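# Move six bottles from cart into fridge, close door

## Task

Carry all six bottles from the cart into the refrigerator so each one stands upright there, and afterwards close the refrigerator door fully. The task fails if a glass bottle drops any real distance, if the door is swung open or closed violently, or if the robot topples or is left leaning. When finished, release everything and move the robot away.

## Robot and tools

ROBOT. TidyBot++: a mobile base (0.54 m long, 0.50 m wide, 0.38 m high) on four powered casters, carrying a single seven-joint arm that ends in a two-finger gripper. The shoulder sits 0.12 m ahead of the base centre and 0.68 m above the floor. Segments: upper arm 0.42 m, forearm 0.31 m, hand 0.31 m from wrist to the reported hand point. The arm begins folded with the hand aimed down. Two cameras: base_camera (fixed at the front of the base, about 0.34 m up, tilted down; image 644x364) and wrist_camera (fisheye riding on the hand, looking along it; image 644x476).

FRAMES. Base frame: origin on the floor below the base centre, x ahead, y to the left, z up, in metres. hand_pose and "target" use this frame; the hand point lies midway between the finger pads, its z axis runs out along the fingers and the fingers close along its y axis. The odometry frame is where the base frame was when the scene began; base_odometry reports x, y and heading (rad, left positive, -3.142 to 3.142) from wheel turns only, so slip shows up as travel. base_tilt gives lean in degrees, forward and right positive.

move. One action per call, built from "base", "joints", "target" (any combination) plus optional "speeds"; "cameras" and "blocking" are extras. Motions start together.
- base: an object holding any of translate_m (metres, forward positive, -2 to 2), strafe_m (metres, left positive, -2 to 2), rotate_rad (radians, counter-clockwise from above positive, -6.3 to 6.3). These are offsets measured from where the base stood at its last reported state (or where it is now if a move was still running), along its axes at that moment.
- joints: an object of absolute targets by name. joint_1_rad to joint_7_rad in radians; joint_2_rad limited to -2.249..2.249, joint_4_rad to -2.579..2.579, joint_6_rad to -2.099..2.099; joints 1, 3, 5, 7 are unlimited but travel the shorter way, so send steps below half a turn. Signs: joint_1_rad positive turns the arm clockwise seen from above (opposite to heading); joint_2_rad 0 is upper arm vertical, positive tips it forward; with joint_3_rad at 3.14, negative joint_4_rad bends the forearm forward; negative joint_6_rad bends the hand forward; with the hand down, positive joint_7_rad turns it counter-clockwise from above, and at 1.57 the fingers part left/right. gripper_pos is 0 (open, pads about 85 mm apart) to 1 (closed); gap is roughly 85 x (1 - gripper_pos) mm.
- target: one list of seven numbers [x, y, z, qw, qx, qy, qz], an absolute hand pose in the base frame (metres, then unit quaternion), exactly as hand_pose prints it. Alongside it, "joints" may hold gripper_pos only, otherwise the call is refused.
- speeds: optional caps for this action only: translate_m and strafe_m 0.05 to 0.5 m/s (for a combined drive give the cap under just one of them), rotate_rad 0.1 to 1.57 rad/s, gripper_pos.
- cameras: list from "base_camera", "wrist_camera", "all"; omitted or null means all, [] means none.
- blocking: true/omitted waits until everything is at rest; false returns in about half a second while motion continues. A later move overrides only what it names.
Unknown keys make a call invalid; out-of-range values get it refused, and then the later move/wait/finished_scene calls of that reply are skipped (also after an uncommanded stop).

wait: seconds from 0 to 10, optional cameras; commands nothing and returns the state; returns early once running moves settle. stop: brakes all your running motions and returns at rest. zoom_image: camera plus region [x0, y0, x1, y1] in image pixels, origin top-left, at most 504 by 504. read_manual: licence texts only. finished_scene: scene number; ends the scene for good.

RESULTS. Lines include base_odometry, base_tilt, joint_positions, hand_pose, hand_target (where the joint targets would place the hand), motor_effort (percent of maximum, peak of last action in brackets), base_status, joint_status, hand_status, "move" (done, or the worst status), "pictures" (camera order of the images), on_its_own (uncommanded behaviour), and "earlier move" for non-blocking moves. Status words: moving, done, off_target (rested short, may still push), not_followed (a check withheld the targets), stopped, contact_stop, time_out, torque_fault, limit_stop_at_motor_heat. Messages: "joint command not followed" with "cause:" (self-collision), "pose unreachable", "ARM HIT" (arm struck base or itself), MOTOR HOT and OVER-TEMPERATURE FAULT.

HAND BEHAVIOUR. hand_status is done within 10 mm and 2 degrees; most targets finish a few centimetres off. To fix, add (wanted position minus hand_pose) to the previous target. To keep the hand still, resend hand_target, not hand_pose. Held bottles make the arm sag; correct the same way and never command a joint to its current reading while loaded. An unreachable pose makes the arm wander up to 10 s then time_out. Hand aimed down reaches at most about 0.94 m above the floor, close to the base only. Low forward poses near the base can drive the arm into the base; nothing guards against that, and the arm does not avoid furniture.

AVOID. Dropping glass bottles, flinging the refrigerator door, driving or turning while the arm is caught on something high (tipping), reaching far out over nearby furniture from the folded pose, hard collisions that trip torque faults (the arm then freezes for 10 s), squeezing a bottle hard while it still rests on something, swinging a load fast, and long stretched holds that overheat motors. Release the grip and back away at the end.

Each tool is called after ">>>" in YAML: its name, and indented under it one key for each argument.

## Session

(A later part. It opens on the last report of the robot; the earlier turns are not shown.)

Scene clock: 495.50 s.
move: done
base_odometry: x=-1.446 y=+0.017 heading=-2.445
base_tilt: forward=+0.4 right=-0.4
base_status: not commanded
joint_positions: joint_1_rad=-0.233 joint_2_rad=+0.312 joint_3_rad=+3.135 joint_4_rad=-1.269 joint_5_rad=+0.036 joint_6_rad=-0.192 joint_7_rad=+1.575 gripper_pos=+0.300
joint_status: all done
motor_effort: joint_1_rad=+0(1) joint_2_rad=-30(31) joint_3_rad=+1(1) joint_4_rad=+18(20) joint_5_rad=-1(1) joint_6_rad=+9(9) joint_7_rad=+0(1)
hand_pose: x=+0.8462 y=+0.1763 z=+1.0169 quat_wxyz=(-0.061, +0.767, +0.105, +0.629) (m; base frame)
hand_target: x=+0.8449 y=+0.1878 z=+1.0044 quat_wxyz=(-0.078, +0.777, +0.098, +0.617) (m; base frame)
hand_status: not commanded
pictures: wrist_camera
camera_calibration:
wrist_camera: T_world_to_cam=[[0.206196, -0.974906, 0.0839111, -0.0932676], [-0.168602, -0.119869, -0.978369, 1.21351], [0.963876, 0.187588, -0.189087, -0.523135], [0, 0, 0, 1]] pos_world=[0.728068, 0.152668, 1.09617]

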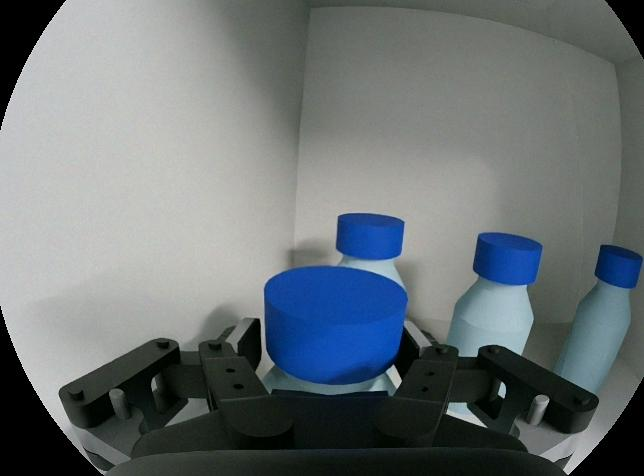

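>>> move:
  joints: {"joint_2_rad": 0.235, "joint_4_rad": -1.20, "joint_6_rad": -0.31, "gripper_pos": 0.15}
  cameras: ["wrist_camera"]

>>> move:
  joints: {"joint_2_rad": -0.13, "joint_4_rad": -1.55, "joint_6_rad": -0.25}
  cameras: ["wrist_camera"]

Scene clock: 498.83 s.
move: done
base_odometry: x=-1.446 y=+0.017 heading=-2.445
base_tilt: forward=+0.3 right=-0.4
base_status: not commanded
joint_positions: joint_1_rad=-0.233 joint_2_rad=+0.260 joint_3_rad=+3.135 joint_4_rad=-1.224 joint_5_rad=+0.036 joint_6_rad=-0.258 joint_7_rad=+1.575 gripper_pos=+0.150
joint_status: all done
motor_effort: joint_1_rad=+1(1) joint_2_rad=-28(32) joint_3_rad=+1(1) joint_4_rad=+18(20) joint_5_rad=+0(1) joint_6_rad=+9(10) joint_7_rad=+0(1)
hand_pose: x=+0.8265 y=+0.1709 z=+1.0630 quat_wxyz=(-0.062, +0.758, +0.103, +0.641) (m; base frame)
hand_target: x=+0.8122 y=+0.1794 z=+1.0796 quat_wxyz=(-0.081, +0.760, +0.096, +0.638) (m; base frame)
hand_status: not commanded
pictures: wrist_camera
camera_calibration:
wrist_camera: T_world_to_cam=[[0.201387, -0.975979, 0.0831208, -0.0933904], [-0.139546, -0.112581, -0.983795, 1.23507], [0.969521, 0.186524, -0.158866, -0.531118], [0, 0, 0, 1]] pos_world=[0.706086, 0.146964, 1.13844]

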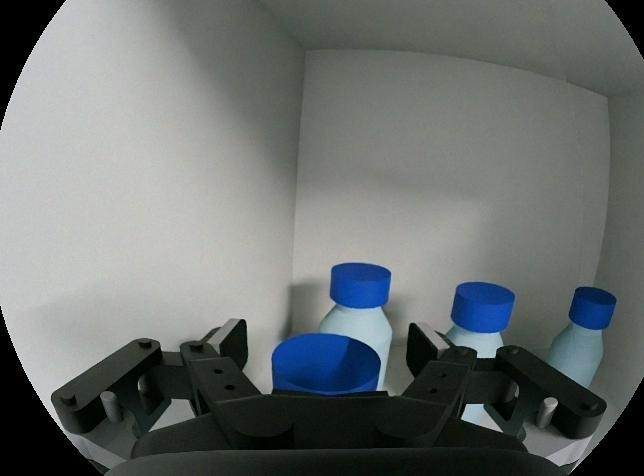

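Scene clock: 500.33 s.
move: done
base_odometry: x=-1.446 y=+0.017 heading=-2.445
base_tilt: forward=+0.3 right=-0.4
base_status: not commanded
joint_positions: joint_1_rad=-0.233 joint_2_rad=-0.118 joint_3_rad=+3.135 joint_4_rad=-1.528 joint_5_rad=+0.036 joint_6_rad=-0.258 joint_7_rad=+1.575 gripper_pos=+0.150
joint_status: all done
motor_effort: joint_1_rad=+0(1) joint_2_rad=-16(30) joint_3_rad=+1(1) joint_4_rad=+19(20) joint_5_rad=-1(1) joint_6_rad=+9(10) joint_7_rad=+0(1)
hand_pose: x=+0.6732 y=+0.1345 z=+1.1198 quat_wxyz=(-0.064, +0.734, +0.100, +0.669) (m; base frame)
hand_target: x=+0.6668 y=+0.1423 z=+1.1154 quat_wxyz=(-0.084, +0.735, +0.093, +0.666) (m; base frame)
hand_status: not commanded
pictures: wrist_camera
camera_calibration:
wrist_camera: T_world_to_cam=[[0.195542, -0.977194, 0.0828023, -0.0982555], [-0.0681678, -0.0977716, -0.992872, 1.22561], [0.978323, 0.188503, -0.0857316, -0.454763], [0, 0, 0, 1]] pos_world=[0.547665, 0.109539, 1.18602]

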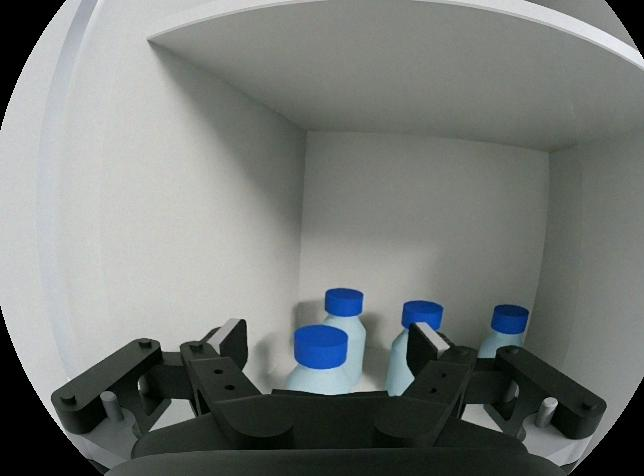

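>>> move:
  joints: {"joint_1_rad": 0.0, "joint_2_rad": -0.53, "joint_4_rad": -1.87, "joint_6_rad": -0.35}
  cameras: []

>>> move:
  base: {"translate_m": -1.024, "strafe_m": -1.282, "rotate_rad": 2.493}
  speeds: {"rotate_rad": 1.0}
  cameras: ["wrist_camera"]

Scene clock: 514.70 s.
move: done
base_odometry: x=-1.446 y=+0.017 heading=-2.445
base_tilt: forward=+0.4 right=-0.4
base_status: not commanded
joint_positions: joint_1_rad=-0.020 joint_2_rad=-0.524 joint_3_rad=+3.135 joint_4_rad=-1.848 joint_5_rad=+0.036 joint_6_rad=-0.292 joint_7_rad=+1.575 gripper_pos=+0.150
joint_status: all done
motor_effort: joint_1_rad=+0(2) joint_2_rad=-3(17) joint_3_rad=+2(2) joint_4_rad=+19(20) joint_5_rad=+0(2) joint_6_rad=+9(10) joint_7_rad=+0(1)
hand_pose: x=+0.5240 y=+0.0097 z=+1.1088 quat_wxyz=(+0.010, +0.723, +0.021, +0.691) (m; base frame)
hand_target: x=+0.5214 y=+0.0022 z=+1.0797 quat_wxyz=(+0.000, +0.748, +0.000, +0.664) (m; base frame)
hand_status: not commanded
pictures: none
No camera images: "cameras" was empty.

Scene clock: 519.83 s.
move: done
base_odometry: x=-1.483 y=+1.658 heading=+0.048
base_tilt: forward=+0.4 right=-0.4
base_status: done
joint_positions: joint_1_rad=-0.013 joint_2_rad=-0.524 joint_3_rad=+3.137 joint_4_rad=-1.851 joint_5_rad=+0.036 joint_6_rad=-0.293 joint_7_rad=+1.575 gripper_pos=+0.150
joint_status: not commanded
motor_effort: joint_1_rad=+0(2) joint_2_rad=-3(6) joint_3_rad=+1(3) joint_4_rad=+19(20) joint_5_rad=-1(1) joint_6_rad=+9(9) joint_7_rad=+0(1)
hand_pose: x=+0.5245 y=+0.0058 z=+1.1064 quat_wxyz=(+0.012, +0.724, +0.017, +0.689) (m; base frame)
hand_target: x=+0.5214 y=+0.0022 z=+1.0797 quat_wxyz=(+0.000, +0.748, +0.000, +0.664) (m; base frame)
hand_status: not commanded
pictures: wrist_camera
camera_calibration:
wrist_camera: T_world_to_cam=[[-0.0309626, -0.996178, 0.081671, -0.0737453], [-0.0409632, -0.0803768, -0.995922, 1.17857], [0.998681, -0.0341818, -0.038318, -0.347982], [0, 0, 0, 1]] pos_world=[0.393518, 0.00937172, 1.16646]

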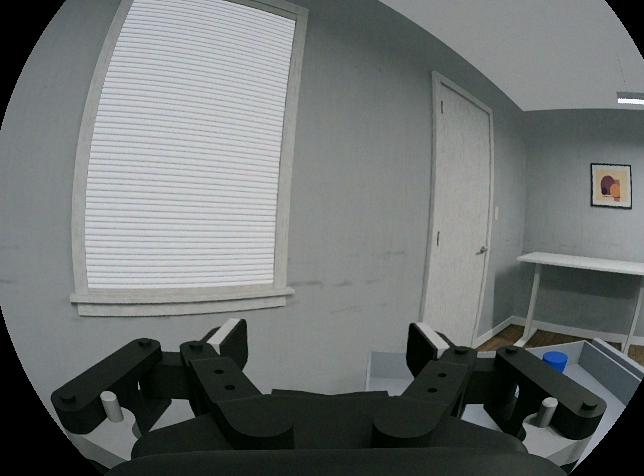

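>>> move:
  joints: {"joint_1_rad": 0.51, "joint_2_rad": -0.02, "joint_4_rad": -1.85, "joint_6_rad": 0.11}
  cameras: ["wrist_camera"]

Scene clock: 523.97 s.
move: done
base_odometry: x=-1.483 y=+1.658 heading=+0.048
base_tilt: forward=+0.4 right=-0.4
base_status: not commanded
joint_positions: joint_1_rad=+0.494 joint_2_rad=-0.028 joint_3_rad=+3.137 joint_4_rad=-1.851 joint_5_rad=+0.036 joint_6_rad=+0.056 joint_7_rad=+1.575 gripper_pos=+0.150
joint_status: all done
motor_effort: joint_1_rad=+0(2) joint_2_rad=-19(20) joint_3_rad=+1(3) joint_4_rad=+18(20) joint_5_rad=-1(1) joint_6_rad=+9(10) joint_7_rad=+0(1)
hand_pose: x=+0.6476 y=-0.2793 z=+0.9629 quat_wxyz=(+0.165, +0.754, -0.172, +0.612) (m; base frame)
hand_target: x=+0.6466 y=-0.2925 z=+0.9756 quat_wxyz=(+0.164, +0.733, -0.191, +0.632) (m; base frame)
hand_status: not commanded
pictures: wrist_camera
camera_calibration:
wrist_camera: T_world_to_cam=[[-0.488559, -0.868396, 0.0848439, -0.0132161], [-0.202188, 0.0180832, -0.97918, 1.13361], [0.848781, -0.495542, -0.184414, -0.377311], [0, 0, 0, 1]] pos_world=[0.543001, -0.218949, 1.04155]

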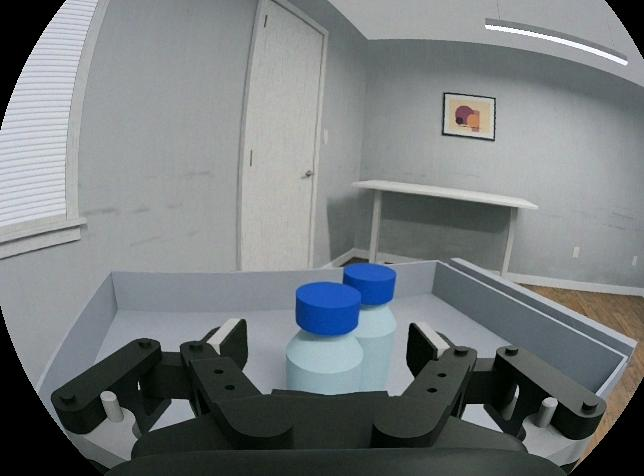

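>>> move:
  joints: {"joint_1_rad": 0.52, "joint_2_rad": 0.171, "joint_4_rad": -1.71, "joint_6_rad": 0.165}
  cameras: ["wrist_camera"]

Scene clock: 531.33 s.
move: done
base_odometry: x=-1.483 y=+1.658 heading=+0.048
base_tilt: forward=+0.4 right=-0.4
base_status: not commanded
joint_positions: joint_1_rad=+0.500 joint_2_rad=+0.165 joint_3_rad=+3.137 joint_4_rad=-1.739 joint_5_rad=+0.036 joint_6_rad=+0.113 joint_7_rad=+1.575 gripper_pos=+0.150
joint_status: all done
motor_effort: joint_1_rad=+1(1) joint_2_rad=-25(27) joint_3_rad=+1(1) joint_4_rad=+18(19) joint_5_rad=+0(1) joint_6_rad=+8(10) joint_7_rad=+0(1)
hand_pose: x=+0.7094 y=-0.3165 z=+0.9261 quat_wxyz=(+0.164, +0.761, -0.175, +0.603) (m; base frame)
hand_target: x=+0.7094 y=-0.3353 z=+0.9554 quat_wxyz=(+0.167, +0.731, -0.194, +0.632) (m; base frame)
hand_status: not commanded
pictures: wrist_camera
camera_calibration:
wrist_camera: T_world_to_cam=[[-0.49055, -0.867359, 0.0839545, -0.00959406], [-0.221665, 0.0310293, -0.974629, 1.12442], [0.842749, -0.496714, -0.207485, -0.429641], [0, 0, 0, 1]] pos_world=[0.606619, -0.256621, 1.00756]

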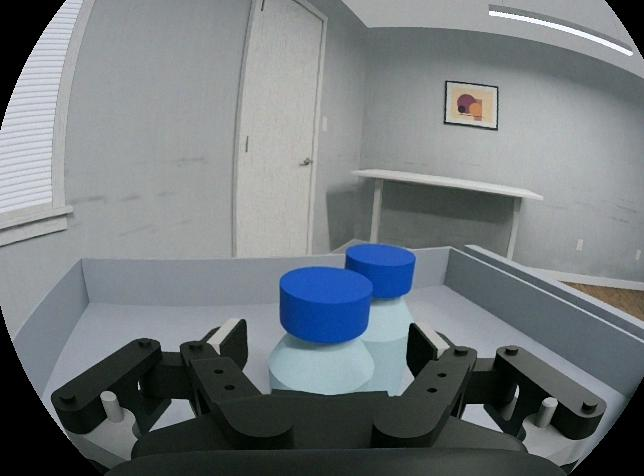

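>>> move:
  joints: {"joint_2_rad": 0.315, "joint_4_rad": -1.548, "joint_6_rad": 0.155}
  cameras: ["wrist_camera"]

Scene clock: 534.63 s.
move: done
base_odometry: x=-1.483 y=+1.658 heading=+0.048
base_tilt: forward=+0.4 right=-0.4
base_status: not commanded
joint_positions: joint_1_rad=+0.500 joint_2_rad=+0.304 joint_3_rad=+3.137 joint_4_rad=-1.576 joint_5_rad=+0.036 joint_6_rad=+0.113 joint_7_rad=+1.575 gripper_pos=+0.150
joint_status: all done
motor_effort: joint_1_rad=+1(1) joint_2_rad=-29(31) joint_3_rad=+1(1) joint_4_rad=+18(20) joint_5_rad=-1(1) joint_6_rad=+9(10) joint_7_rad=+0(1)
hand_pose: x=+0.7628 y=-0.3456 z=+0.9271 quat_wxyz=(+0.166, +0.753, -0.174, +0.612) (m; base frame)
hand_target: x=+0.7621 y=-0.3655 z=+0.9487 quat_wxyz=(+0.168, +0.729, -0.194, +0.635) (m; base frame)
hand_status: not commanded
pictures: wrist_camera
camera_calibration:
wrist_camera: T_world_to_cam=[[-0.492508, -0.86635, 0.0829133, -0.00596941], [-0.200557, 0.0202744, -0.979472, 1.1228], [0.846884, -0.499026, -0.183738, -0.514915], [0, 0, 0, 1]] pos_world=[0.658319, -0.284892, 1.00564]

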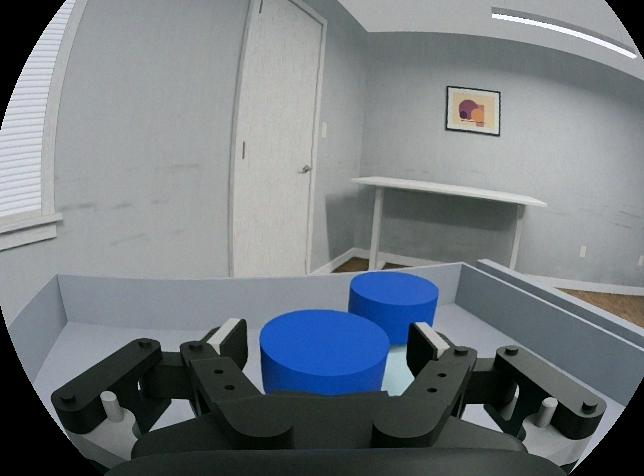

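>>> move:
  joints: {"joint_2_rad": 0.327}
  cameras: ["wrist_camera"]

Scene clock: 537.57 s.
move: done
base_odometry: x=-1.483 y=+1.658 heading=+0.048
base_tilt: forward=+0.4 right=-0.4
base_status: not commanded
joint_positions: joint_1_rad=+0.500 joint_2_rad=+0.310 joint_3_rad=+3.137 joint_4_rad=-1.575 joint_5_rad=+0.036 joint_6_rad=+0.113 joint_7_rad=+1.575 gripper_pos=+0.150
joint_status: all done
motor_effort: joint_1_rad=+0(1) joint_2_rad=-29(30) joint_3_rad=+0(1) joint_4_rad=+18(20) joint_5_rad=+0(1) joint_6_rad=+9(9) joint_7_rad=+0(1)
hand_pose: x=+0.7640 y=-0.3463 z=+0.9230 quat_wxyz=(+0.165, +0.755, -0.174, +0.610) (m; base frame)
hand_target: x=+0.7649 y=-0.3671 z=+0.9398 quat_wxyz=(+0.167, +0.732, -0.195, +0.631) (m; base frame)
hand_status: not commanded
pictures: wrist_camera
camera_calibration:
wrist_camera: T_world_to_cam=[[-0.492133, -0.866554, 0.083005, -0.00607259], [-0.205278, 0.0228595, -0.978437, 1.12264], [0.84597, -0.49856, -0.189134, -0.511212], [0, 0, 0, 1]] pos_world=[0.659936, -0.285796, 1.00225]

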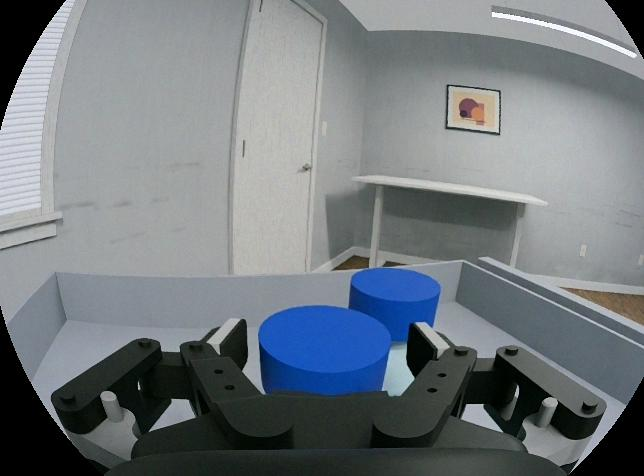

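>>> move:
  joints: {"gripper_pos": 0.6}
  cameras: []

>>> move:
  joints: {"joint_2_rad": 0.24, "joint_4_rad": -1.12, "joint_6_rad": -0.365}
  cameras: ["wrist_camera"]

Scene clock: 541.20 s.
move: off_target
base_odometry: x=-1.483 y=+1.658 heading=+0.048
base_tilt: forward=+0.3 right=-0.4
base_status: not commanded
joint_positions: joint_1_rad=+0.500 joint_2_rad=+0.310 joint_3_rad=+3.137 joint_4_rad=-1.575 joint_5_rad=+0.036 joint_6_rad=+0.113 joint_7_rad=+1.575 gripper_pos=+0.428
joint_status: gripper_pos off_target (ended at +0.428, target +0.600)
motor_effort: joint_1_rad=+1(3) joint_2_rad=-29(29) joint_3_rad=+1(3) joint_4_rad=+18(20) joint_5_rad=-1(1) joint_6_rad=+9(10) joint_7_rad=+1(1)
hand_pose: x=+0.7641 y=-0.3464 z=+0.9232 quat_wxyz=(+0.165, +0.755, -0.174, +0.610) (m; base frame)
hand_target: x=+0.7649 y=-0.3671 z=+0.9398 quat_wxyz=(+0.167, +0.732, -0.195, +0.631) (m; base frame)
hand_status: not commanded
pictures: none
No camera images: "cameras" was empty.

Scene clock: 543.13 s.
move: done
base_odometry: x=-1.483 y=+1.658 heading=+0.048
base_tilt: forward=+0.4 right=-0.4
base_status: not commanded
joint_positions: joint_1_rad=+0.502 joint_2_rad=+0.301 joint_3_rad=+3.137 joint_4_rad=-1.171 joint_5_rad=+0.036 joint_6_rad=-0.324 joint_7_rad=+1.575 gripper_pos=+0.428
joint_status: all done
motor_effort: joint_1_rad=+0(2) joint_2_rad=-34(36) joint_3_rad=+1(2) joint_4_rad=+22(25) joint_5_rad=-1(1) joint_6_rad=+12(14) joint_7_rad=+0(1)
hand_pose: x=+0.7686 y=-0.3563 z=+1.0451 quat_wxyz=(+0.169, +0.761, -0.182, +0.600) (m; base frame)
hand_target: x=+0.7406 y=-0.3533 z=+1.1085 quat_wxyz=(+0.166, +0.734, -0.195, +0.629) (m; base frame)
hand_status: not commanded
pictures: wrist_camera
camera_calibration:
wrist_camera: T_world_to_cam=[[-0.50567, -0.858492, 0.0853777, -0.0118231], [-0.225897, 0.0362449, -0.973477, 1.25865], [0.832628, -0.511544, -0.212259, -0.467218], [0, 0, 0, 1]] pos_world=[0.667365, -0.294773, 1.1271]

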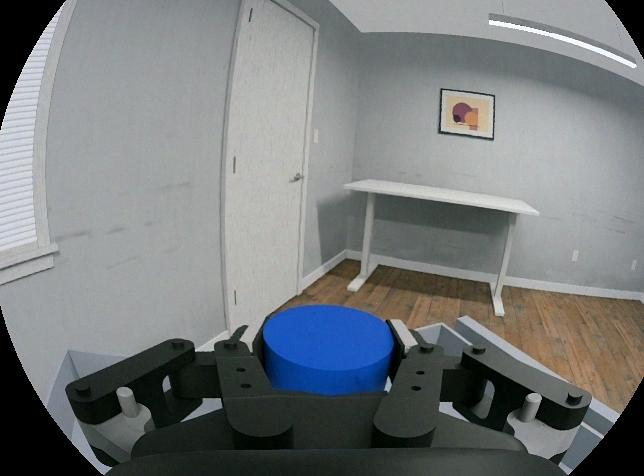

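>>> move:
  joints: {"joint_1_rad": 0.0, "joint_2_rad": -0.54, "joint_4_rad": -1.87, "joint_6_rad": -0.4}
  cameras: []

>>> move:
  base: {"translate_m": -0.042, "strafe_m": -1.641, "rotate_rad": -2.493}
  speeds: {"rotate_rad": 1.0}
  cameras: ["wrist_camera"]

Scene clock: 548.13 s.
move: done
base_odometry: x=-1.483 y=+1.658 heading=+0.048
base_tilt: forward=+0.3 right=-0.5
base_status: not commanded
joint_positions: joint_1_rad=+0.019 joint_2_rad=-0.509 joint_3_rad=+3.137 joint_4_rad=-1.875 joint_5_rad=+0.036 joint_6_rad=-0.364 joint_7_rad=+1.575 gripper_pos=+0.428
joint_status: all done
motor_effort: joint_1_rad=+0(2) joint_2_rad=-6(36) joint_3_rad=+1(3) joint_4_rad=+23(24) joint_5_rad=-1(1) joint_6_rad=+13(14) joint_7_rad=+0(1)
hand_pose: x=+0.5289 y=-0.0081 z=+1.0641 quat_wxyz=(+0.023, +0.761, +0.005, +0.649) (m; base frame)
hand_target: x=+0.5153 y=+0.0022 z=+1.0683 quat_wxyz=(+0.000, +0.761, +0.000, +0.649) (m; base frame)
hand_status: not commanded
pictures: none
No camera images: "cameras" was empty.

Scene clock: 553.20 s.
move: done
base_odometry: x=-1.445 y=+0.016 heading=-2.445
base_tilt: forward=+0.3 right=-0.4
base_status: done
joint_positions: joint_1_rad=+0.010 joint_2_rad=-0.512 joint_3_rad=+3.136 joint_4_rad=-1.875 joint_5_rad=+0.036 joint_6_rad=-0.364 joint_7_rad=+1.575 gripper_pos=+0.428
joint_status: not commanded
motor_effort: joint_1_rad=+0(2) joint_2_rad=-6(9) joint_3_rad=+1(5) joint_4_rad=+22(24) joint_5_rad=-1(1) joint_6_rad=+13(13) joint_7_rad=+0(1)
hand_pose: x=+0.5279 y=-0.0037 z=+1.0650 quat_wxyz=(+0.020, +0.760, +0.009, +0.650) (m; base frame)
hand_target: x=+0.5153 y=+0.0022 z=+1.0683 quat_wxyz=(+0.000, +0.761, +0.000, +0.649) (m; base frame)
hand_status: not commanded
pictures: wrist_camera
camera_calibration:
wrist_camera: T_world_to_cam=[[-0.0466069, -0.995157, 0.0865498, -0.076615], [-0.14835, -0.0787875, -0.985791, 1.18268], [0.987836, -0.0587844, -0.143959, -0.23513], [0, 0, 0, 1]] pos_world=[0.404149, 0.00311408, 1.13865]

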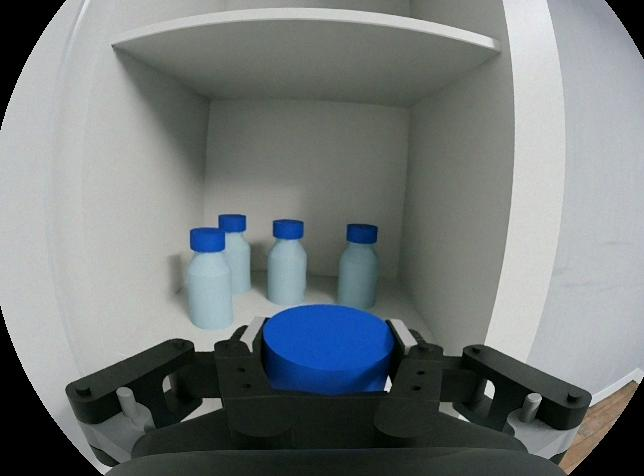

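>>> move:
  joints: {"joint_1_rad": -0.09, "joint_2_rad": -0.10, "joint_4_rad": -1.40, "joint_6_rad": -0.26}
  cameras: ["wrist_camera"]

Scene clock: 565.73 s.
move: done
base_odometry: x=-1.445 y=+0.016 heading=-2.445
base_tilt: forward=+0.4 right=-0.4
base_status: not commanded
joint_positions: joint_1_rad=-0.070 joint_2_rad=-0.084 joint_3_rad=+3.136 joint_4_rad=-1.459 joint_5_rad=+0.036 joint_6_rad=-0.338 joint_7_rad=+1.575 gripper_pos=+0.428
joint_status: all done
motor_effort: joint_1_rad=+1(1) joint_2_rad=-21(23) joint_3_rad=+1(1) joint_4_rad=+22(24) joint_5_rad=-1(1) joint_6_rad=+12(14) joint_7_rad=+1(1)
hand_pose: x=+0.6985 y=+0.0421 z=+1.1183 quat_wxyz=(-0.008, +0.754, +0.039, +0.655) (m; base frame)
hand_target: x=+0.6886 y=+0.0538 z=+1.1879 quat_wxyz=(-0.033, +0.703, +0.032, +0.710) (m; base frame)
hand_status: not commanded
pictures: wrist_camera
camera_calibration:
wrist_camera: T_world_to_cam=[[0.0342723, -0.995894, 0.0837851, -0.0810816], [-0.127621, -0.0875091, -0.987955, 1.25241], [0.991231, 0.0231668, -0.130096, -0.414617], [0, 0, 0, 1]] pos_world=[0.573593, 0.0384535, 1.19017]

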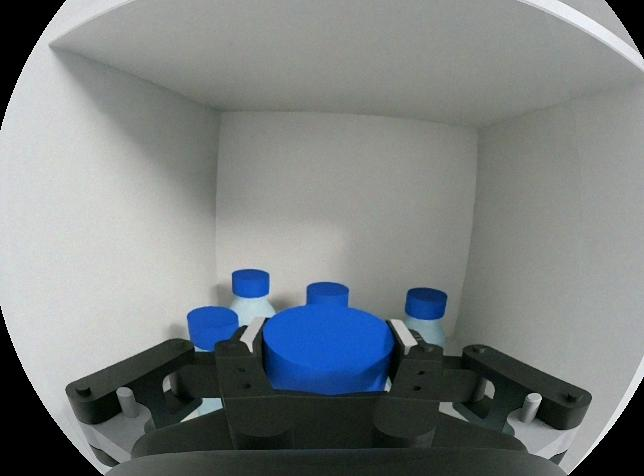

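>>> move:
  joints: {"joint_2_rad": 0.21, "joint_4_rad": -1.165, "joint_6_rad": -0.26}
  cameras: ["wrist_camera"]

>>> move:
  joints: {"joint_2_rad": 0.24, "joint_4_rad": -1.175, "joint_6_rad": -0.23}
  cameras: []

>>> move:
  joints: {"joint_2_rad": 0.265, "joint_4_rad": -1.20, "joint_6_rad": -0.22}
  cameras: ["wrist_camera"]

Scene clock: 574.67 s.
move: done
base_odometry: x=-1.445 y=+0.016 heading=-2.445
base_tilt: forward=+0.4 right=-0.4
base_status: not commanded
joint_positions: joint_1_rad=-0.070 joint_2_rad=+0.241 joint_3_rad=+3.136 joint_4_rad=-1.221 joint_5_rad=+0.036 joint_6_rad=-0.334 joint_7_rad=+1.575 gripper_pos=+0.428
joint_status: all done
motor_effort: joint_1_rad=+0(1) joint_2_rad=-32(36) joint_3_rad=+1(2) joint_4_rad=+23(24) joint_5_rad=+0(1) joint_6_rad=+12(13) joint_7_rad=+0(1)
hand_pose: x=+0.8335 y=+0.0516 z=+1.0550 quat_wxyz=(-0.008, +0.781, +0.041, +0.623) (m; base frame)
hand_target: x=+0.8226 y=+0.0658 z=+1.1345 quat_wxyz=(-0.032, +0.729, +0.033, +0.683) (m; base frame)
hand_status: not commanded
pictures: wrist_camera
camera_calibration:
wrist_camera: T_world_to_cam=[[0.0413284, -0.995516, 0.0850919, -0.0782118], [-0.209011, -0.0918945, -0.973586, 1.26089], [0.97704, 0.0224516, -0.211872, -0.458751], [0, 0, 0, 1]] pos_world=[0.714991, 0.0483075, 1.13705]

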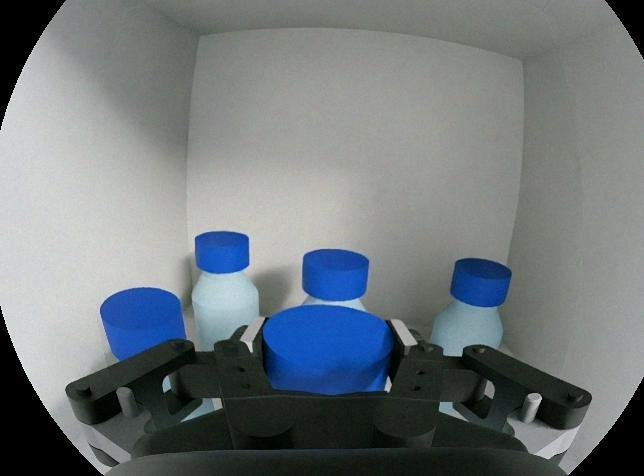

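Scene clock: 575.33 s.
move: done
base_odometry: x=-1.445 y=+0.016 heading=-2.445
base_tilt: forward=+0.4 right=-0.4
base_status: not commanded
joint_positions: joint_1_rad=-0.070 joint_2_rad=+0.253 joint_3_rad=+3.136 joint_4_rad=-1.221 joint_5_rad=+0.036 joint_6_rad=-0.304 joint_7_rad=+1.575 gripper_pos=+0.428
joint_status: all done
motor_effort: joint_1_rad=+1(1) joint_2_rad=-33(33) joint_3_rad=+1(1) joint_4_rad=+22(24) joint_5_rad=-1(1) joint_6_rad=+12(13) joint_7_rad=+0(1)
hand_pose: x=+0.8401 y=+0.0524 z=+1.0551 quat_wxyz=(-0.008, +0.776, +0.041, +0.630) (m; base frame)
hand_target: x=+0.8369 y=+0.0671 z=+1.1162 quat_wxyz=(-0.032, +0.732, +0.033, +0.680) (m; base frame)
hand_status: not commanded
pictures: none
No camera images: "cameras" was empty.

Scene clock: 576.10 s.
move: done
base_odometry: x=-1.445 y=+0.016 heading=-2.445
base_tilt: forward=+0.4 right=-0.4
base_status: not commanded
joint_positions: joint_1_rad=-0.070 joint_2_rad=+0.278 joint_3_rad=+3.136 joint_4_rad=-1.221 joint_5_rad=+0.036 joint_6_rad=-0.295 joint_7_rad=+1.575 gripper_pos=+0.428
joint_status: all done
motor_effort: joint_1_rad=+0(1) joint_2_rad=-33(34) joint_3_rad=+1(1) joint_4_rad=+23(23) joint_5_rad=+0(1) joint_6_rad=+12(13) joint_7_rad=+0(1)
hand_pose: x=+0.8496 y=+0.0532 z=+1.0400 quat_wxyz=(-0.008, +0.780, +0.041, +0.624) (m; base frame)
hand_target: x=+0.8479 y=+0.0681 z=+1.0856 quat_wxyz=(-0.031, +0.746, +0.034, +0.665) (m; base frame)
hand_status: not commanded
pictures: wrist_camera
camera_calibration:
wrist_camera: T_world_to_cam=[[0.042558, -0.995475, 0.0849558, -0.0769339], [-0.207326, -0.0919812, -0.973938, 1.24864], [0.977346, 0.0238353, -0.210303, -0.479646], [0, 0, 0, 1]] pos_world=[0.730929, 0.0496978, 1.12176]

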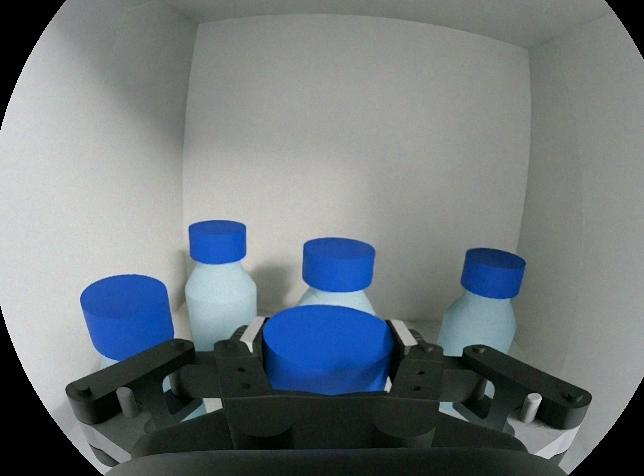

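>>> move:
  joints: {"joint_2_rad": 0.275, "joint_4_rad": -1.25, "joint_6_rad": -0.19}
  cameras: []

>>> move:
  joints: {"joint_2_rad": 0.29, "joint_4_rad": -1.27, "joint_6_rad": -0.18}
  cameras: ["wrist_camera"]

Scene clock: 579.30 s.
move: done
base_odometry: x=-1.445 y=+0.016 heading=-2.445
base_tilt: forward=+0.4 right=-0.3
base_status: not commanded
joint_positions: joint_1_rad=-0.071 joint_2_rad=+0.278 joint_3_rad=+3.136 joint_4_rad=-1.243 joint_5_rad=+0.036 joint_6_rad=-0.253 joint_7_rad=+1.575 gripper_pos=+0.428
joint_status: all done
motor_effort: joint_1_rad=+0(1) joint_2_rad=-30(33) joint_3_rad=+0(1) joint_4_rad=+21(24) joint_5_rad=-1(1) joint_6_rad=+11(13) joint_7_rad=+0(1)
hand_pose: x=+0.8512 y=+0.0538 z=+1.0390 quat_wxyz=(-0.009, +0.774, +0.041, +0.631) (m; base frame)
hand_target: x=+0.8521 y=+0.0685 z=+1.0564 quat_wxyz=(-0.030, +0.755, +0.034, +0.654) (m; base frame)
hand_status: not commanded
pictures: none
No camera images: "cameras" was empty.

Scene clock: 579.87 s.
move: done
base_odometry: x=-1.445 y=+0.016 heading=-2.445
base_tilt: forward=+0.4 right=-0.4
base_status: not commanded
joint_positions: joint_1_rad=-0.071 joint_2_rad=+0.278 joint_3_rad=+3.136 joint_4_rad=-1.253 joint_5_rad=+0.036 joint_6_rad=-0.235 joint_7_rad=+1.575 gripper_pos=+0.428
joint_status: all done
motor_effort: joint_1_rad=+0(2) joint_2_rad=-28(31) joint_3_rad=+0(1) joint_4_rad=+19(21) joint_5_rad=-1(2) joint_6_rad=+10(10) joint_7_rad=-1(1)
hand_pose: x=+0.8520 y=+0.0540 z=+1.0386 quat_wxyz=(-0.009, +0.771, +0.041, +0.635) (m; base frame)
hand_target: x=+0.8573 y=+0.0690 z=+1.0360 quat_wxyz=(-0.030, +0.764, +0.035, +0.644) (m; base frame)
hand_status: not commanded
pictures: wrist_camera
camera_calibration:
wrist_camera: T_world_to_cam=[[0.0423206, -0.995555, 0.0841434, -0.0750037], [-0.179417, -0.0904226, -0.979609, 1.22994], [0.982862, 0.0263609, -0.182446, -0.516048], [0, 0, 0, 1]] pos_world=[0.731051, 0.0501476, 1.11702]

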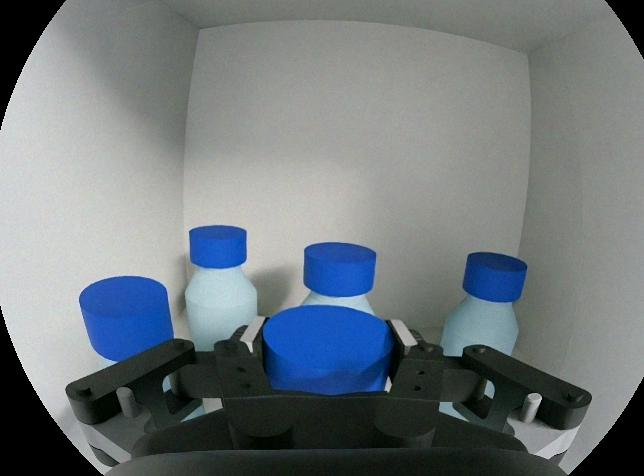

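>>> move:
  joints: {"joint_2_rad": 0.31, "joint_4_rad": -1.28, "joint_6_rad": -0.18}
  cameras: []

>>> move:
  joints: {"joint_2_rad": 0.33, "joint_4_rad": -1.30, "joint_6_rad": -0.18}
  cameras: ["wrist_camera"]

Scene clock: 582.13 s.
move: done
base_odometry: x=-1.445 y=+0.016 heading=-2.445
base_tilt: forward=+0.4 right=-0.4
base_status: not commanded
joint_positions: joint_1_rad=-0.071 joint_2_rad=+0.279 joint_3_rad=+3.136 joint_4_rad=-1.255 joint_5_rad=+0.036 joint_6_rad=-0.229 joint_7_rad=+1.575 gripper_pos=+0.428
joint_status: all done
motor_effort: joint_1_rad=-1(1) joint_2_rad=-27(28) joint_3_rad=+0(1) joint_4_rad=+19(20) joint_5_rad=-1(2) joint_6_rad=+9(10) joint_7_rad=-1(1)
hand_pose: x=+0.8527 y=+0.0542 z=+1.0383 quat_wxyz=(-0.009, +0.771, +0.041, +0.636) (m; base frame)
hand_target: x=+0.8635 y=+0.0695 z=+1.0149 quat_wxyz=(-0.029, +0.773, +0.035, +0.633) (m; base frame)
hand_status: not commanded
pictures: none
No camera images: "cameras" was empty.

Scene clock: 582.70 s.
move: done
base_odometry: x=-1.445 y=+0.016 heading=-2.445
base_tilt: forward=+0.4 right=-0.4
base_status: not commanded
joint_positions: joint_1_rad=-0.071 joint_2_rad=+0.280 joint_3_rad=+3.136 joint_4_rad=-1.262 joint_5_rad=+0.036 joint_6_rad=-0.215 joint_7_rad=+1.575 gripper_pos=+0.428
joint_status: all done
motor_effort: joint_1_rad=-1(2) joint_2_rad=-23(27) joint_3_rad=+0(1) joint_4_rad=+15(19) joint_5_rad=-1(3) joint_6_rad=+7(8) joint_7_rad=-1(1)
hand_pose: x=+0.8533 y=+0.0543 z=+1.0380 quat_wxyz=(-0.009, +0.768, +0.041, +0.638) (m; base frame)
hand_target: x=+0.8683 y=+0.0700 z=+0.9875 quat_wxyz=(-0.029, +0.786, +0.035, +0.617) (m; base frame)
hand_status: not commanded
pictures: wrist_camera
camera_calibration:
wrist_camera: T_world_to_cam=[[0.0421921, -0.995587, 0.0838284, -0.0742729], [-0.170312, -0.089842, -0.981286, 1.22349], [0.984487, 0.0271256, -0.173351, -0.52832], [0, 0, 0, 1]] pos_world=[0.731632, 0.0503066, 1.11523]

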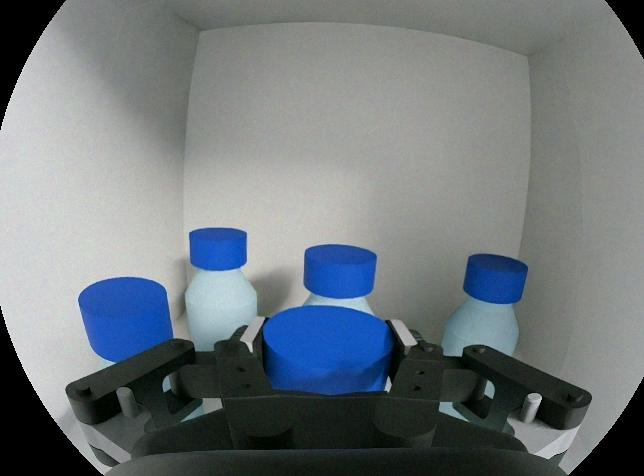

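>>> move:
  joints: {"joint_2_rad": 0.315, "joint_4_rad": -1.285, "joint_6_rad": -0.20, "gripper_pos": 0.3}
  cameras: ["wrist_camera"]

Scene clock: 585.20 s.
move: done
base_odometry: x=-1.445 y=+0.016 heading=-2.445
base_tilt: forward=+0.4 right=-0.4
base_status: not commanded
joint_positions: joint_1_rad=-0.074 joint_2_rad=+0.310 joint_3_rad=+3.136 joint_4_rad=-1.273 joint_5_rad=+0.036 joint_6_rad=-0.215 joint_7_rad=+1.575 gripper_pos=+0.300
joint_status: all done
motor_effort: joint_1_rad=+1(2) joint_2_rad=-30(32) joint_3_rad=+1(1) joint_4_rad=+18(20) joint_5_rad=-1(2) joint_6_rad=+9(9) joint_7_rad=+0(1)
hand_pose: x=+0.8629 y=+0.0577 z=+1.0082 quat_wxyz=(-0.010, +0.782, +0.044, +0.622) (m; base frame)
hand_target: x=+0.8635 y=+0.0695 z=+1.0020 quat_wxyz=(-0.029, +0.783, +0.035, +0.621) (m; base frame)
hand_status: not commanded
pictures: wrist_camera
camera_calibration:
wrist_camera: T_world_to_cam=[[0.049256, -0.995163, 0.0849959, -0.0761691], [-0.210886, -0.0935429, -0.973024, 1.22311], [0.976269, 0.0300028, -0.214474, -0.494638], [0, 0, 0, 1]] pos_world=[0.74459, 0.0534535, 1.09051]

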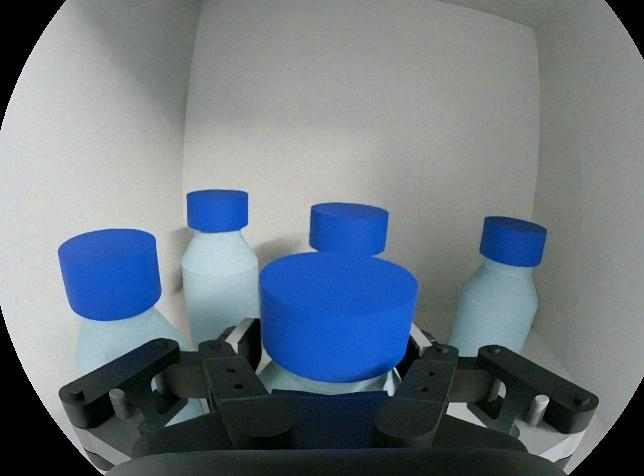

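>>> move:
  joints: {"joint_2_rad": 0.235, "joint_4_rad": -1.20, "joint_6_rad": -0.31, "gripper_pos": 0.15}
  cameras: ["wrist_camera"]

Scene clock: 587.40 s.
move: done
base_odometry: x=-1.445 y=+0.016 heading=-2.445
base_tilt: forward=+0.4 right=-0.4
base_status: not commanded
joint_positions: joint_1_rad=-0.074 joint_2_rad=+0.259 joint_3_rad=+3.136 joint_4_rad=-1.223 joint_5_rad=+0.036 joint_6_rad=-0.266 joint_7_rad=+1.575 gripper_pos=+0.150
joint_status: all done
motor_effort: joint_1_rad=+0(1) joint_2_rad=-28(32) joint_3_rad=+1(1) joint_4_rad=+19(20) joint_5_rad=+0(1) joint_6_rad=+8(10) joint_7_rad=+0(1)
hand_pose: x=+0.8442 y=+0.0557 z=+1.0617 quat_wxyz=(-0.010, +0.766, +0.042, +0.642) (m; base frame)
hand_target: x=+0.8319 y=+0.0667 z=+1.0796 quat_wxyz=(-0.030, +0.765, +0.035, +0.642) (m; base frame)
hand_status: not commanded
pictures: wrist_camera
camera_calibration:
wrist_camera: T_world_to_cam=[[0.0431534, -0.995571, 0.083524, -0.0750217], [-0.161522, -0.0894544, -0.982806, 1.2395], [0.985925, 0.0289205, -0.164667, -0.525862], [0, 0, 0, 1]] pos_world=[0.721905, 0.0513977, 1.13787]

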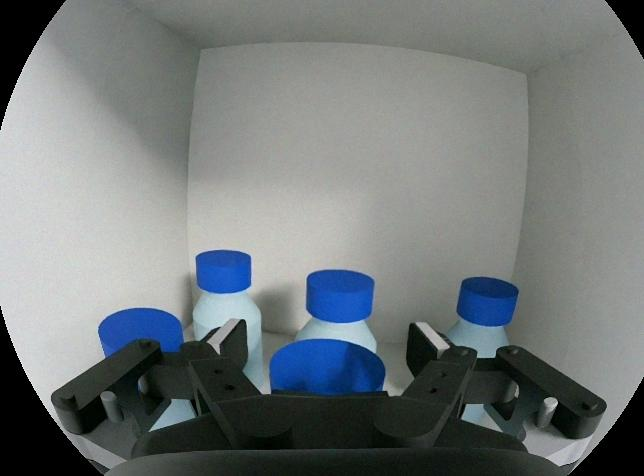

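>>> move:
  joints: {"joint_2_rad": -0.13, "joint_4_rad": -1.55, "joint_6_rad": -0.25}
  cameras: ["wrist_camera"]

Scene clock: 590.43 s.
move: done
base_odometry: x=-1.445 y=+0.016 heading=-2.445
base_tilt: forward=+0.4 right=-0.4
base_status: not commanded
joint_positions: joint_1_rad=-0.074 joint_2_rad=-0.118 joint_3_rad=+3.136 joint_4_rad=-1.528 joint_5_rad=+0.036 joint_6_rad=-0.266 joint_7_rad=+1.575 gripper_pos=+0.150
joint_status: all done
motor_effort: joint_1_rad=+0(1) joint_2_rad=-16(30) joint_3_rad=+1(1) joint_4_rad=+19(20) joint_5_rad=+0(1) joint_6_rad=+9(10) joint_7_rad=+0(1)
hand_pose: x=+0.6874 y=+0.0441 z=+1.1175 quat_wxyz=(-0.010, +0.742, +0.041, +0.669) (m; base frame)
hand_target: x=+0.6825 y=+0.0532 z=+1.1154 quat_wxyz=(-0.031, +0.741, +0.034, +0.670) (m; base frame)
hand_status: not commanded
pictures: wrist_camera
camera_calibration:
wrist_camera: T_world_to_cam=[[0.0372743, -0.995869, 0.0828008, -0.0795842], [-0.0902708, -0.0858752, -0.992208, 1.22938], [0.995219, 0.0295093, -0.0930988, -0.448158], [0, 0, 0, 1]] pos_world=[0.559959, 0.039543, 1.18467]

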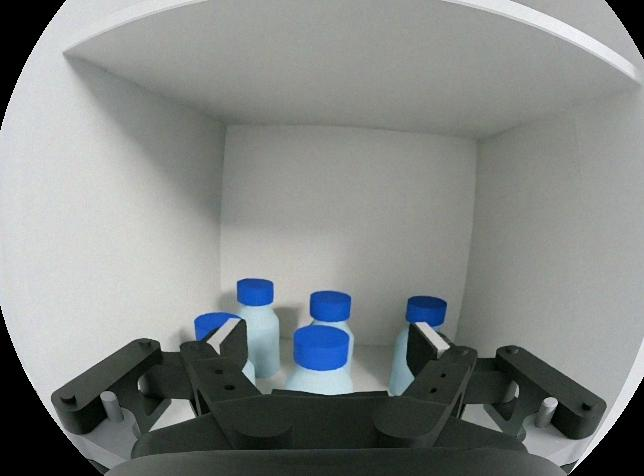

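>>> move:
  joints: {"joint_1_rad": 0, "joint_2_rad": -0.53, "joint_4_rad": -1.87, "joint_6_rad": -0.35}
  cameras: []

>>> move:
  base: {"translate_m": -0.684, "strafe_m": -0.841, "rotate_rad": 2.493}
  speeds: {"rotate_rad": 1.1}
  cameras: ["wrist_camera"]

Scene clock: 596.40 s.
move: done
base_odometry: x=-1.445 y=+0.016 heading=-2.445
base_tilt: forward=+0.4 right=-0.5
base_status: not commanded
joint_positions: joint_1_rad=-0.020 joint_2_rad=-0.524 joint_3_rad=+3.136 joint_4_rad=-1.848 joint_5_rad=+0.036 joint_6_rad=-0.293 joint_7_rad=+1.575 gripper_pos=+0.150
joint_status: all done
motor_effort: joint_1_rad=+0(2) joint_2_rad=-3(18) joint_3_rad=+1(2) joint_4_rad=+19(20) joint_5_rad=+0(1) joint_6_rad=+9(10) joint_7_rad=+0(1)
hand_pose: x=+0.5240 y=+0.0094 z=+1.1086 quat_wxyz=(+0.010, +0.723, +0.020, +0.691) (m; base frame)
hand_target: x=+0.5214 y=+0.0022 z=+1.0797 quat_wxyz=(+0.000, +0.748, +0.000, +0.664) (m; base frame)
hand_status: not commanded
pictures: none
No camera images: "cameras" was empty.

Scene clock: 600.27 s.
move: done
base_odometry: x=-1.461 y=+1.101 heading=+0.049
base_tilt: forward=+0.3 right=-0.4
base_status: done
joint_positions: joint_1_rad=-0.015 joint_2_rad=-0.524 joint_3_rad=+3.135 joint_4_rad=-1.851 joint_5_rad=+0.036 joint_6_rad=-0.293 joint_7_rad=+1.575 gripper_pos=+0.150
joint_status: not commanded
motor_effort: joint_1_rad=+0(2) joint_2_rad=-3(6) joint_3_rad=+1(4) joint_4_rad=+19(20) joint_5_rad=+0(1) joint_6_rad=+9(9) joint_7_rad=+0(1)
hand_pose: x=+0.5242 y=+0.0082 z=+1.1068 quat_wxyz=(+0.011, +0.724, +0.019, +0.690) (m; base frame)
hand_target: x=+0.5214 y=+0.0022 z=+1.0797 quat_wxyz=(+0.000, +0.748, +0.000, +0.664) (m; base frame)
hand_status: not commanded
pictures: wrist_camera
camera_calibration:
wrist_camera: T_world_to_cam=[[-0.0264957, -0.99621, 0.0828516, -0.075035], [-0.0398506, -0.0817622, -0.995855, 1.17849], [0.998854, -0.0296876, -0.0375332, -0.348612], [0, 0, 0, 1]] pos_world=[0.393188, 0.0112559, 1.16674]

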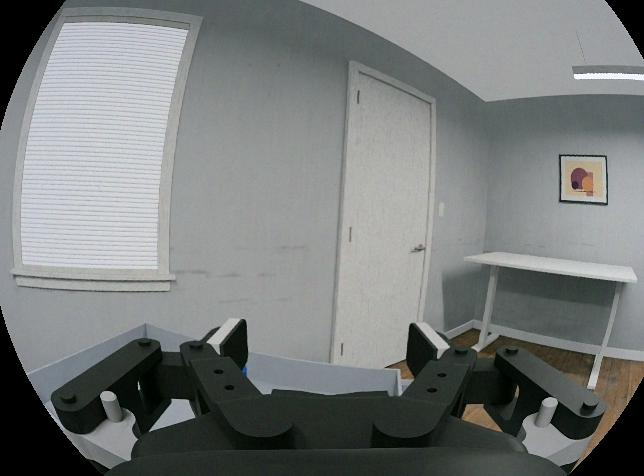

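>>> move:
  joints: {"joint_1_rad": -0.244, "joint_2_rad": -0.080, "joint_4_rad": -1.907, "joint_6_rad": 0.12}
  cameras: ["wrist_camera"]

Scene clock: 604.97 s.
move: done
base_odometry: x=-1.461 y=+1.101 heading=+0.049
base_tilt: forward=+0.3 right=-0.4
base_status: not commanded
joint_positions: joint_1_rad=-0.226 joint_2_rad=-0.086 joint_3_rad=+3.135 joint_4_rad=-1.891 joint_5_rad=+0.036 joint_6_rad=+0.066 joint_7_rad=+1.575 gripper_pos=+0.150
joint_status: all done
motor_effort: joint_1_rad=+0(1) joint_2_rad=-17(19) joint_3_rad=+1(2) joint_4_rad=+18(20) joint_5_rad=-1(1) joint_6_rad=+9(11) joint_7_rad=+0(1)
hand_pose: x=+0.6796 y=+0.1350 z=+0.9759 quat_wxyz=(-0.063, +0.757, +0.105, +0.642) (m; base frame)
hand_target: x=+0.6802 y=+0.1421 z=+0.9793 quat_wxyz=(-0.081, +0.748, +0.092, +0.652) (m; base frame)
hand_status: not commanded
pictures: wrist_camera
camera_calibration:
wrist_camera: T_world_to_cam=[[0.205097, -0.975093, 0.0844299, -0.0954999], [-0.136452, -0.113908, -0.984076, 1.12323], [0.969183, 0.19031, -0.156416, -0.398445], [0, 0, 0, 1]] pos_world=[0.559021, 0.110652, 1.05109]

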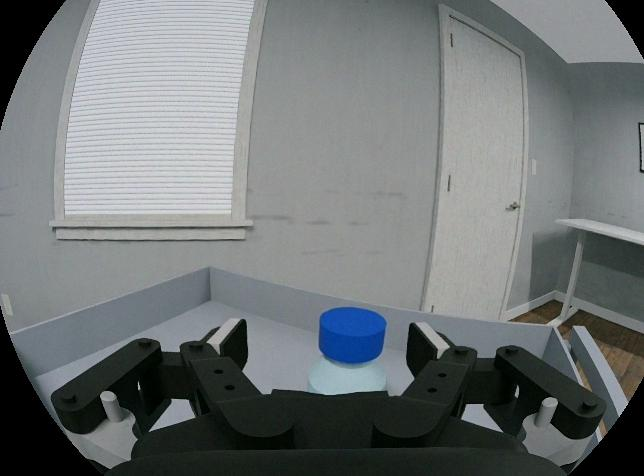

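>>> move:
  joints: {"joint_1_rad": -0.18, "joint_2_rad": 0.088, "joint_4_rad": -1.807, "joint_6_rad": 0.19}
  cameras: ["wrist_camera"]

Scene clock: 609.80 s.
move: done
base_odometry: x=-1.461 y=+1.101 heading=+0.049
base_tilt: forward=+0.4 right=-0.4
base_status: not commanded
joint_positions: joint_1_rad=-0.197 joint_2_rad=+0.083 joint_3_rad=+3.135 joint_4_rad=-1.835 joint_5_rad=+0.036 joint_6_rad=+0.137 joint_7_rad=+1.575 gripper_pos=+0.150
joint_status: all done
motor_effort: joint_1_rad=+0(1) joint_2_rad=-21(24) joint_3_rad=+1(2) joint_4_rad=+19(19) joint_5_rad=-1(1) joint_6_rad=+9(10) joint_7_rad=+0(1)
hand_pose: x=+0.7402 y=+0.1309 z=+0.9292 quat_wxyz=(-0.054, +0.771, +0.096, +0.627) (m; base frame)
hand_target: x=+0.7516 y=+0.1175 z=+0.9591 quat_wxyz=(-0.060, +0.750, +0.068, +0.655) (m; base frame)
hand_status: not commanded
pictures: wrist_camera
camera_calibration:
wrist_camera: T_world_to_cam=[[0.182633, -0.979633, 0.0834572, -0.0898297], [-0.179872, -0.116744, -0.976738, 1.11072], [0.966587, 0.163373, -0.19753, -0.420035], [0, 0, 0, 1]] pos_world=[0.622194, 0.110292, 1.00941]

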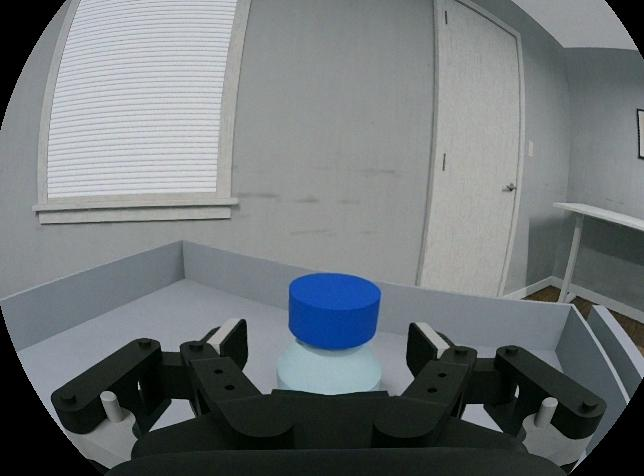

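>>> move:
  joints: {"joint_1_rad": -0.174, "joint_2_rad": 0.231, "joint_4_rad": -1.659, "joint_6_rad": 0.186}
  cameras: ["wrist_camera"]

Scene clock: 614.73 s.
move: done
base_odometry: x=-1.461 y=+1.101 heading=+0.049
base_tilt: forward=+0.4 right=-0.4
base_status: not commanded
joint_positions: joint_1_rad=-0.194 joint_2_rad=+0.221 joint_3_rad=+3.135 joint_4_rad=-1.686 joint_5_rad=+0.036 joint_6_rad=+0.138 joint_7_rad=+1.575 gripper_pos=+0.150
joint_status: all done
motor_effort: joint_1_rad=+0(1) joint_2_rad=-26(28) joint_3_rad=+1(1) joint_4_rad=+18(20) joint_5_rad=-1(1) joint_6_rad=+9(10) joint_7_rad=+0(1)
hand_pose: x=+0.7987 y=+0.1410 z=+0.9273 quat_wxyz=(-0.053, +0.768, +0.094, +0.631) (m; base frame)
hand_target: x=+0.8113 y=+0.1241 z=+0.9514 quat_wxyz=(-0.058, +0.750, +0.066, +0.656) (m; base frame)
hand_status: not commanded
pictures: wrist_camera
camera_calibration:
wrist_camera: T_world_to_cam=[[0.179249, -0.980357, 0.0822817, -0.0865959], [-0.168881, -0.113057, -0.979131, 1.11354], [0.9692, 0.161613, -0.185829, -0.491331], [0, 0, 0, 1]] pos_world=[0.679777, 0.120404, 1.00613]

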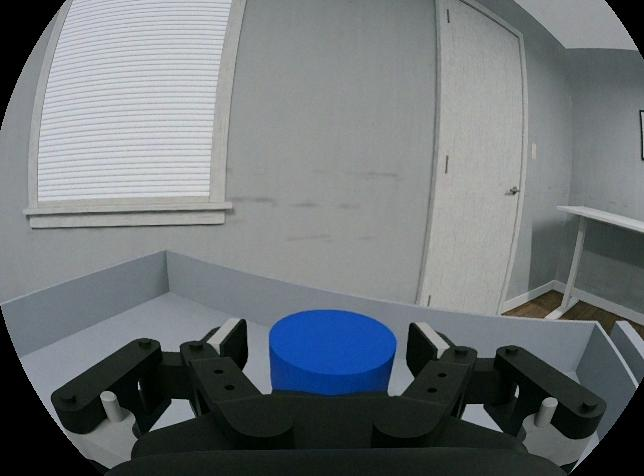

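>>> move:
  joints: {"joint_1_rad": -0.168, "joint_2_rad": 0.241, "joint_4_rad": -1.659, "joint_6_rad": 0.186}
  cameras: ["wrist_camera"]

Scene clock: 616.93 s.
move: done
base_odometry: x=-1.461 y=+1.101 heading=+0.049
base_tilt: forward=+0.4 right=-0.4
base_status: not commanded
joint_positions: joint_1_rad=-0.187 joint_2_rad=+0.225 joint_3_rad=+3.135 joint_4_rad=-1.686 joint_5_rad=+0.036 joint_6_rad=+0.138 joint_7_rad=+1.575 gripper_pos=+0.150
joint_status: all done
motor_effort: joint_1_rad=+0(1) joint_2_rad=-26(27) joint_3_rad=+1(1) joint_4_rad=+18(19) joint_5_rad=+0(1) joint_6_rad=+9(9) joint_7_rad=+0(1)
hand_pose: x=+0.8006 y=+0.1363 z=+0.9247 quat_wxyz=(-0.051, +0.769, +0.091, +0.630) (m; base frame)
hand_target: x=+0.8147 y=+0.1204 z=+0.9444 quat_wxyz=(-0.056, +0.753, +0.064, +0.652) (m; base frame)
hand_status: not commanded
pictures: wrist_camera
camera_calibration:
wrist_camera: T_world_to_cam=[[0.172524, -0.981558, 0.0823317, -0.0858292], [-0.173361, -0.112538, -0.978407, 1.11358], [0.96963, 0.154525, -0.18958, -0.488837], [0, 0, 0, 1]] pos_world=[0.681851, 0.116612, 1.00393]

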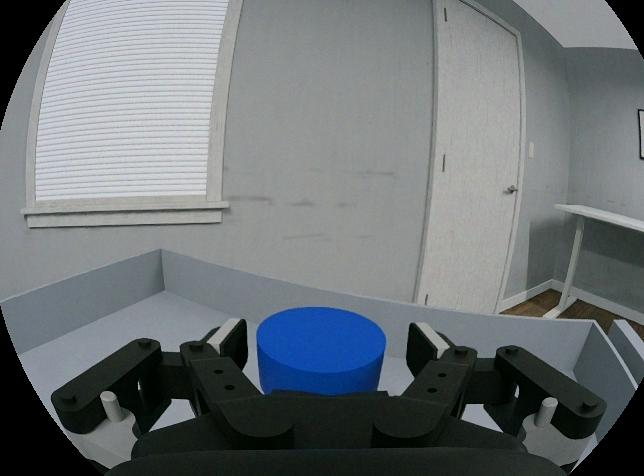

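>>> move:
  joints: {"joint_1_rad": -0.176, "gripper_pos": 0.6}
  cameras: ["wrist_camera"]

Scene clock: 625.93 s.
move: off_target
base_odometry: x=-1.461 y=+1.101 heading=+0.049
base_tilt: forward=+0.4 right=-0.4
base_status: not commanded
joint_positions: joint_1_rad=-0.187 joint_2_rad=+0.225 joint_3_rad=+3.135 joint_4_rad=-1.686 joint_5_rad=+0.036 joint_6_rad=+0.139 joint_7_rad=+1.575 gripper_pos=+0.431
joint_status: gripper_pos off_target (ended at +0.431, target +0.600); the others done
motor_effort: joint_1_rad=+0(2) joint_2_rad=-26(27) joint_3_rad=+1(2) joint_4_rad=+18(20) joint_5_rad=-1(2) joint_6_rad=+9(10) joint_7_rad=+0(1)
hand_pose: x=+0.8007 y=+0.1363 z=+0.9249 quat_wxyz=(-0.051, +0.769, +0.091, +0.630) (m; base frame)
hand_target: x=+0.8137 y=+0.1259 z=+0.9444 quat_wxyz=(-0.058, +0.753, +0.067, +0.652) (m; base frame)
hand_status: not commanded
pictures: wrist_camera
camera_calibration:
wrist_camera: T_world_to_cam=[[0.172454, -0.981572, 0.0823155, -0.0857884], [-0.172637, -0.112393, -0.978552, 1.1134], [0.969771, 0.154544, -0.188839, -0.489686], [0, 0, 0, 1]] pos_world=[0.681891, 0.116609, 1.00411]

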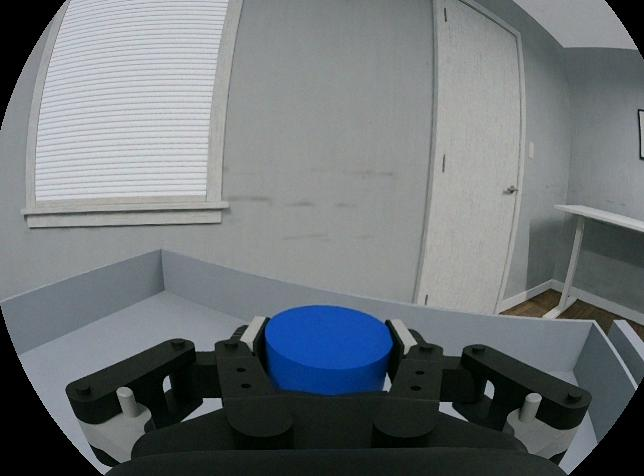

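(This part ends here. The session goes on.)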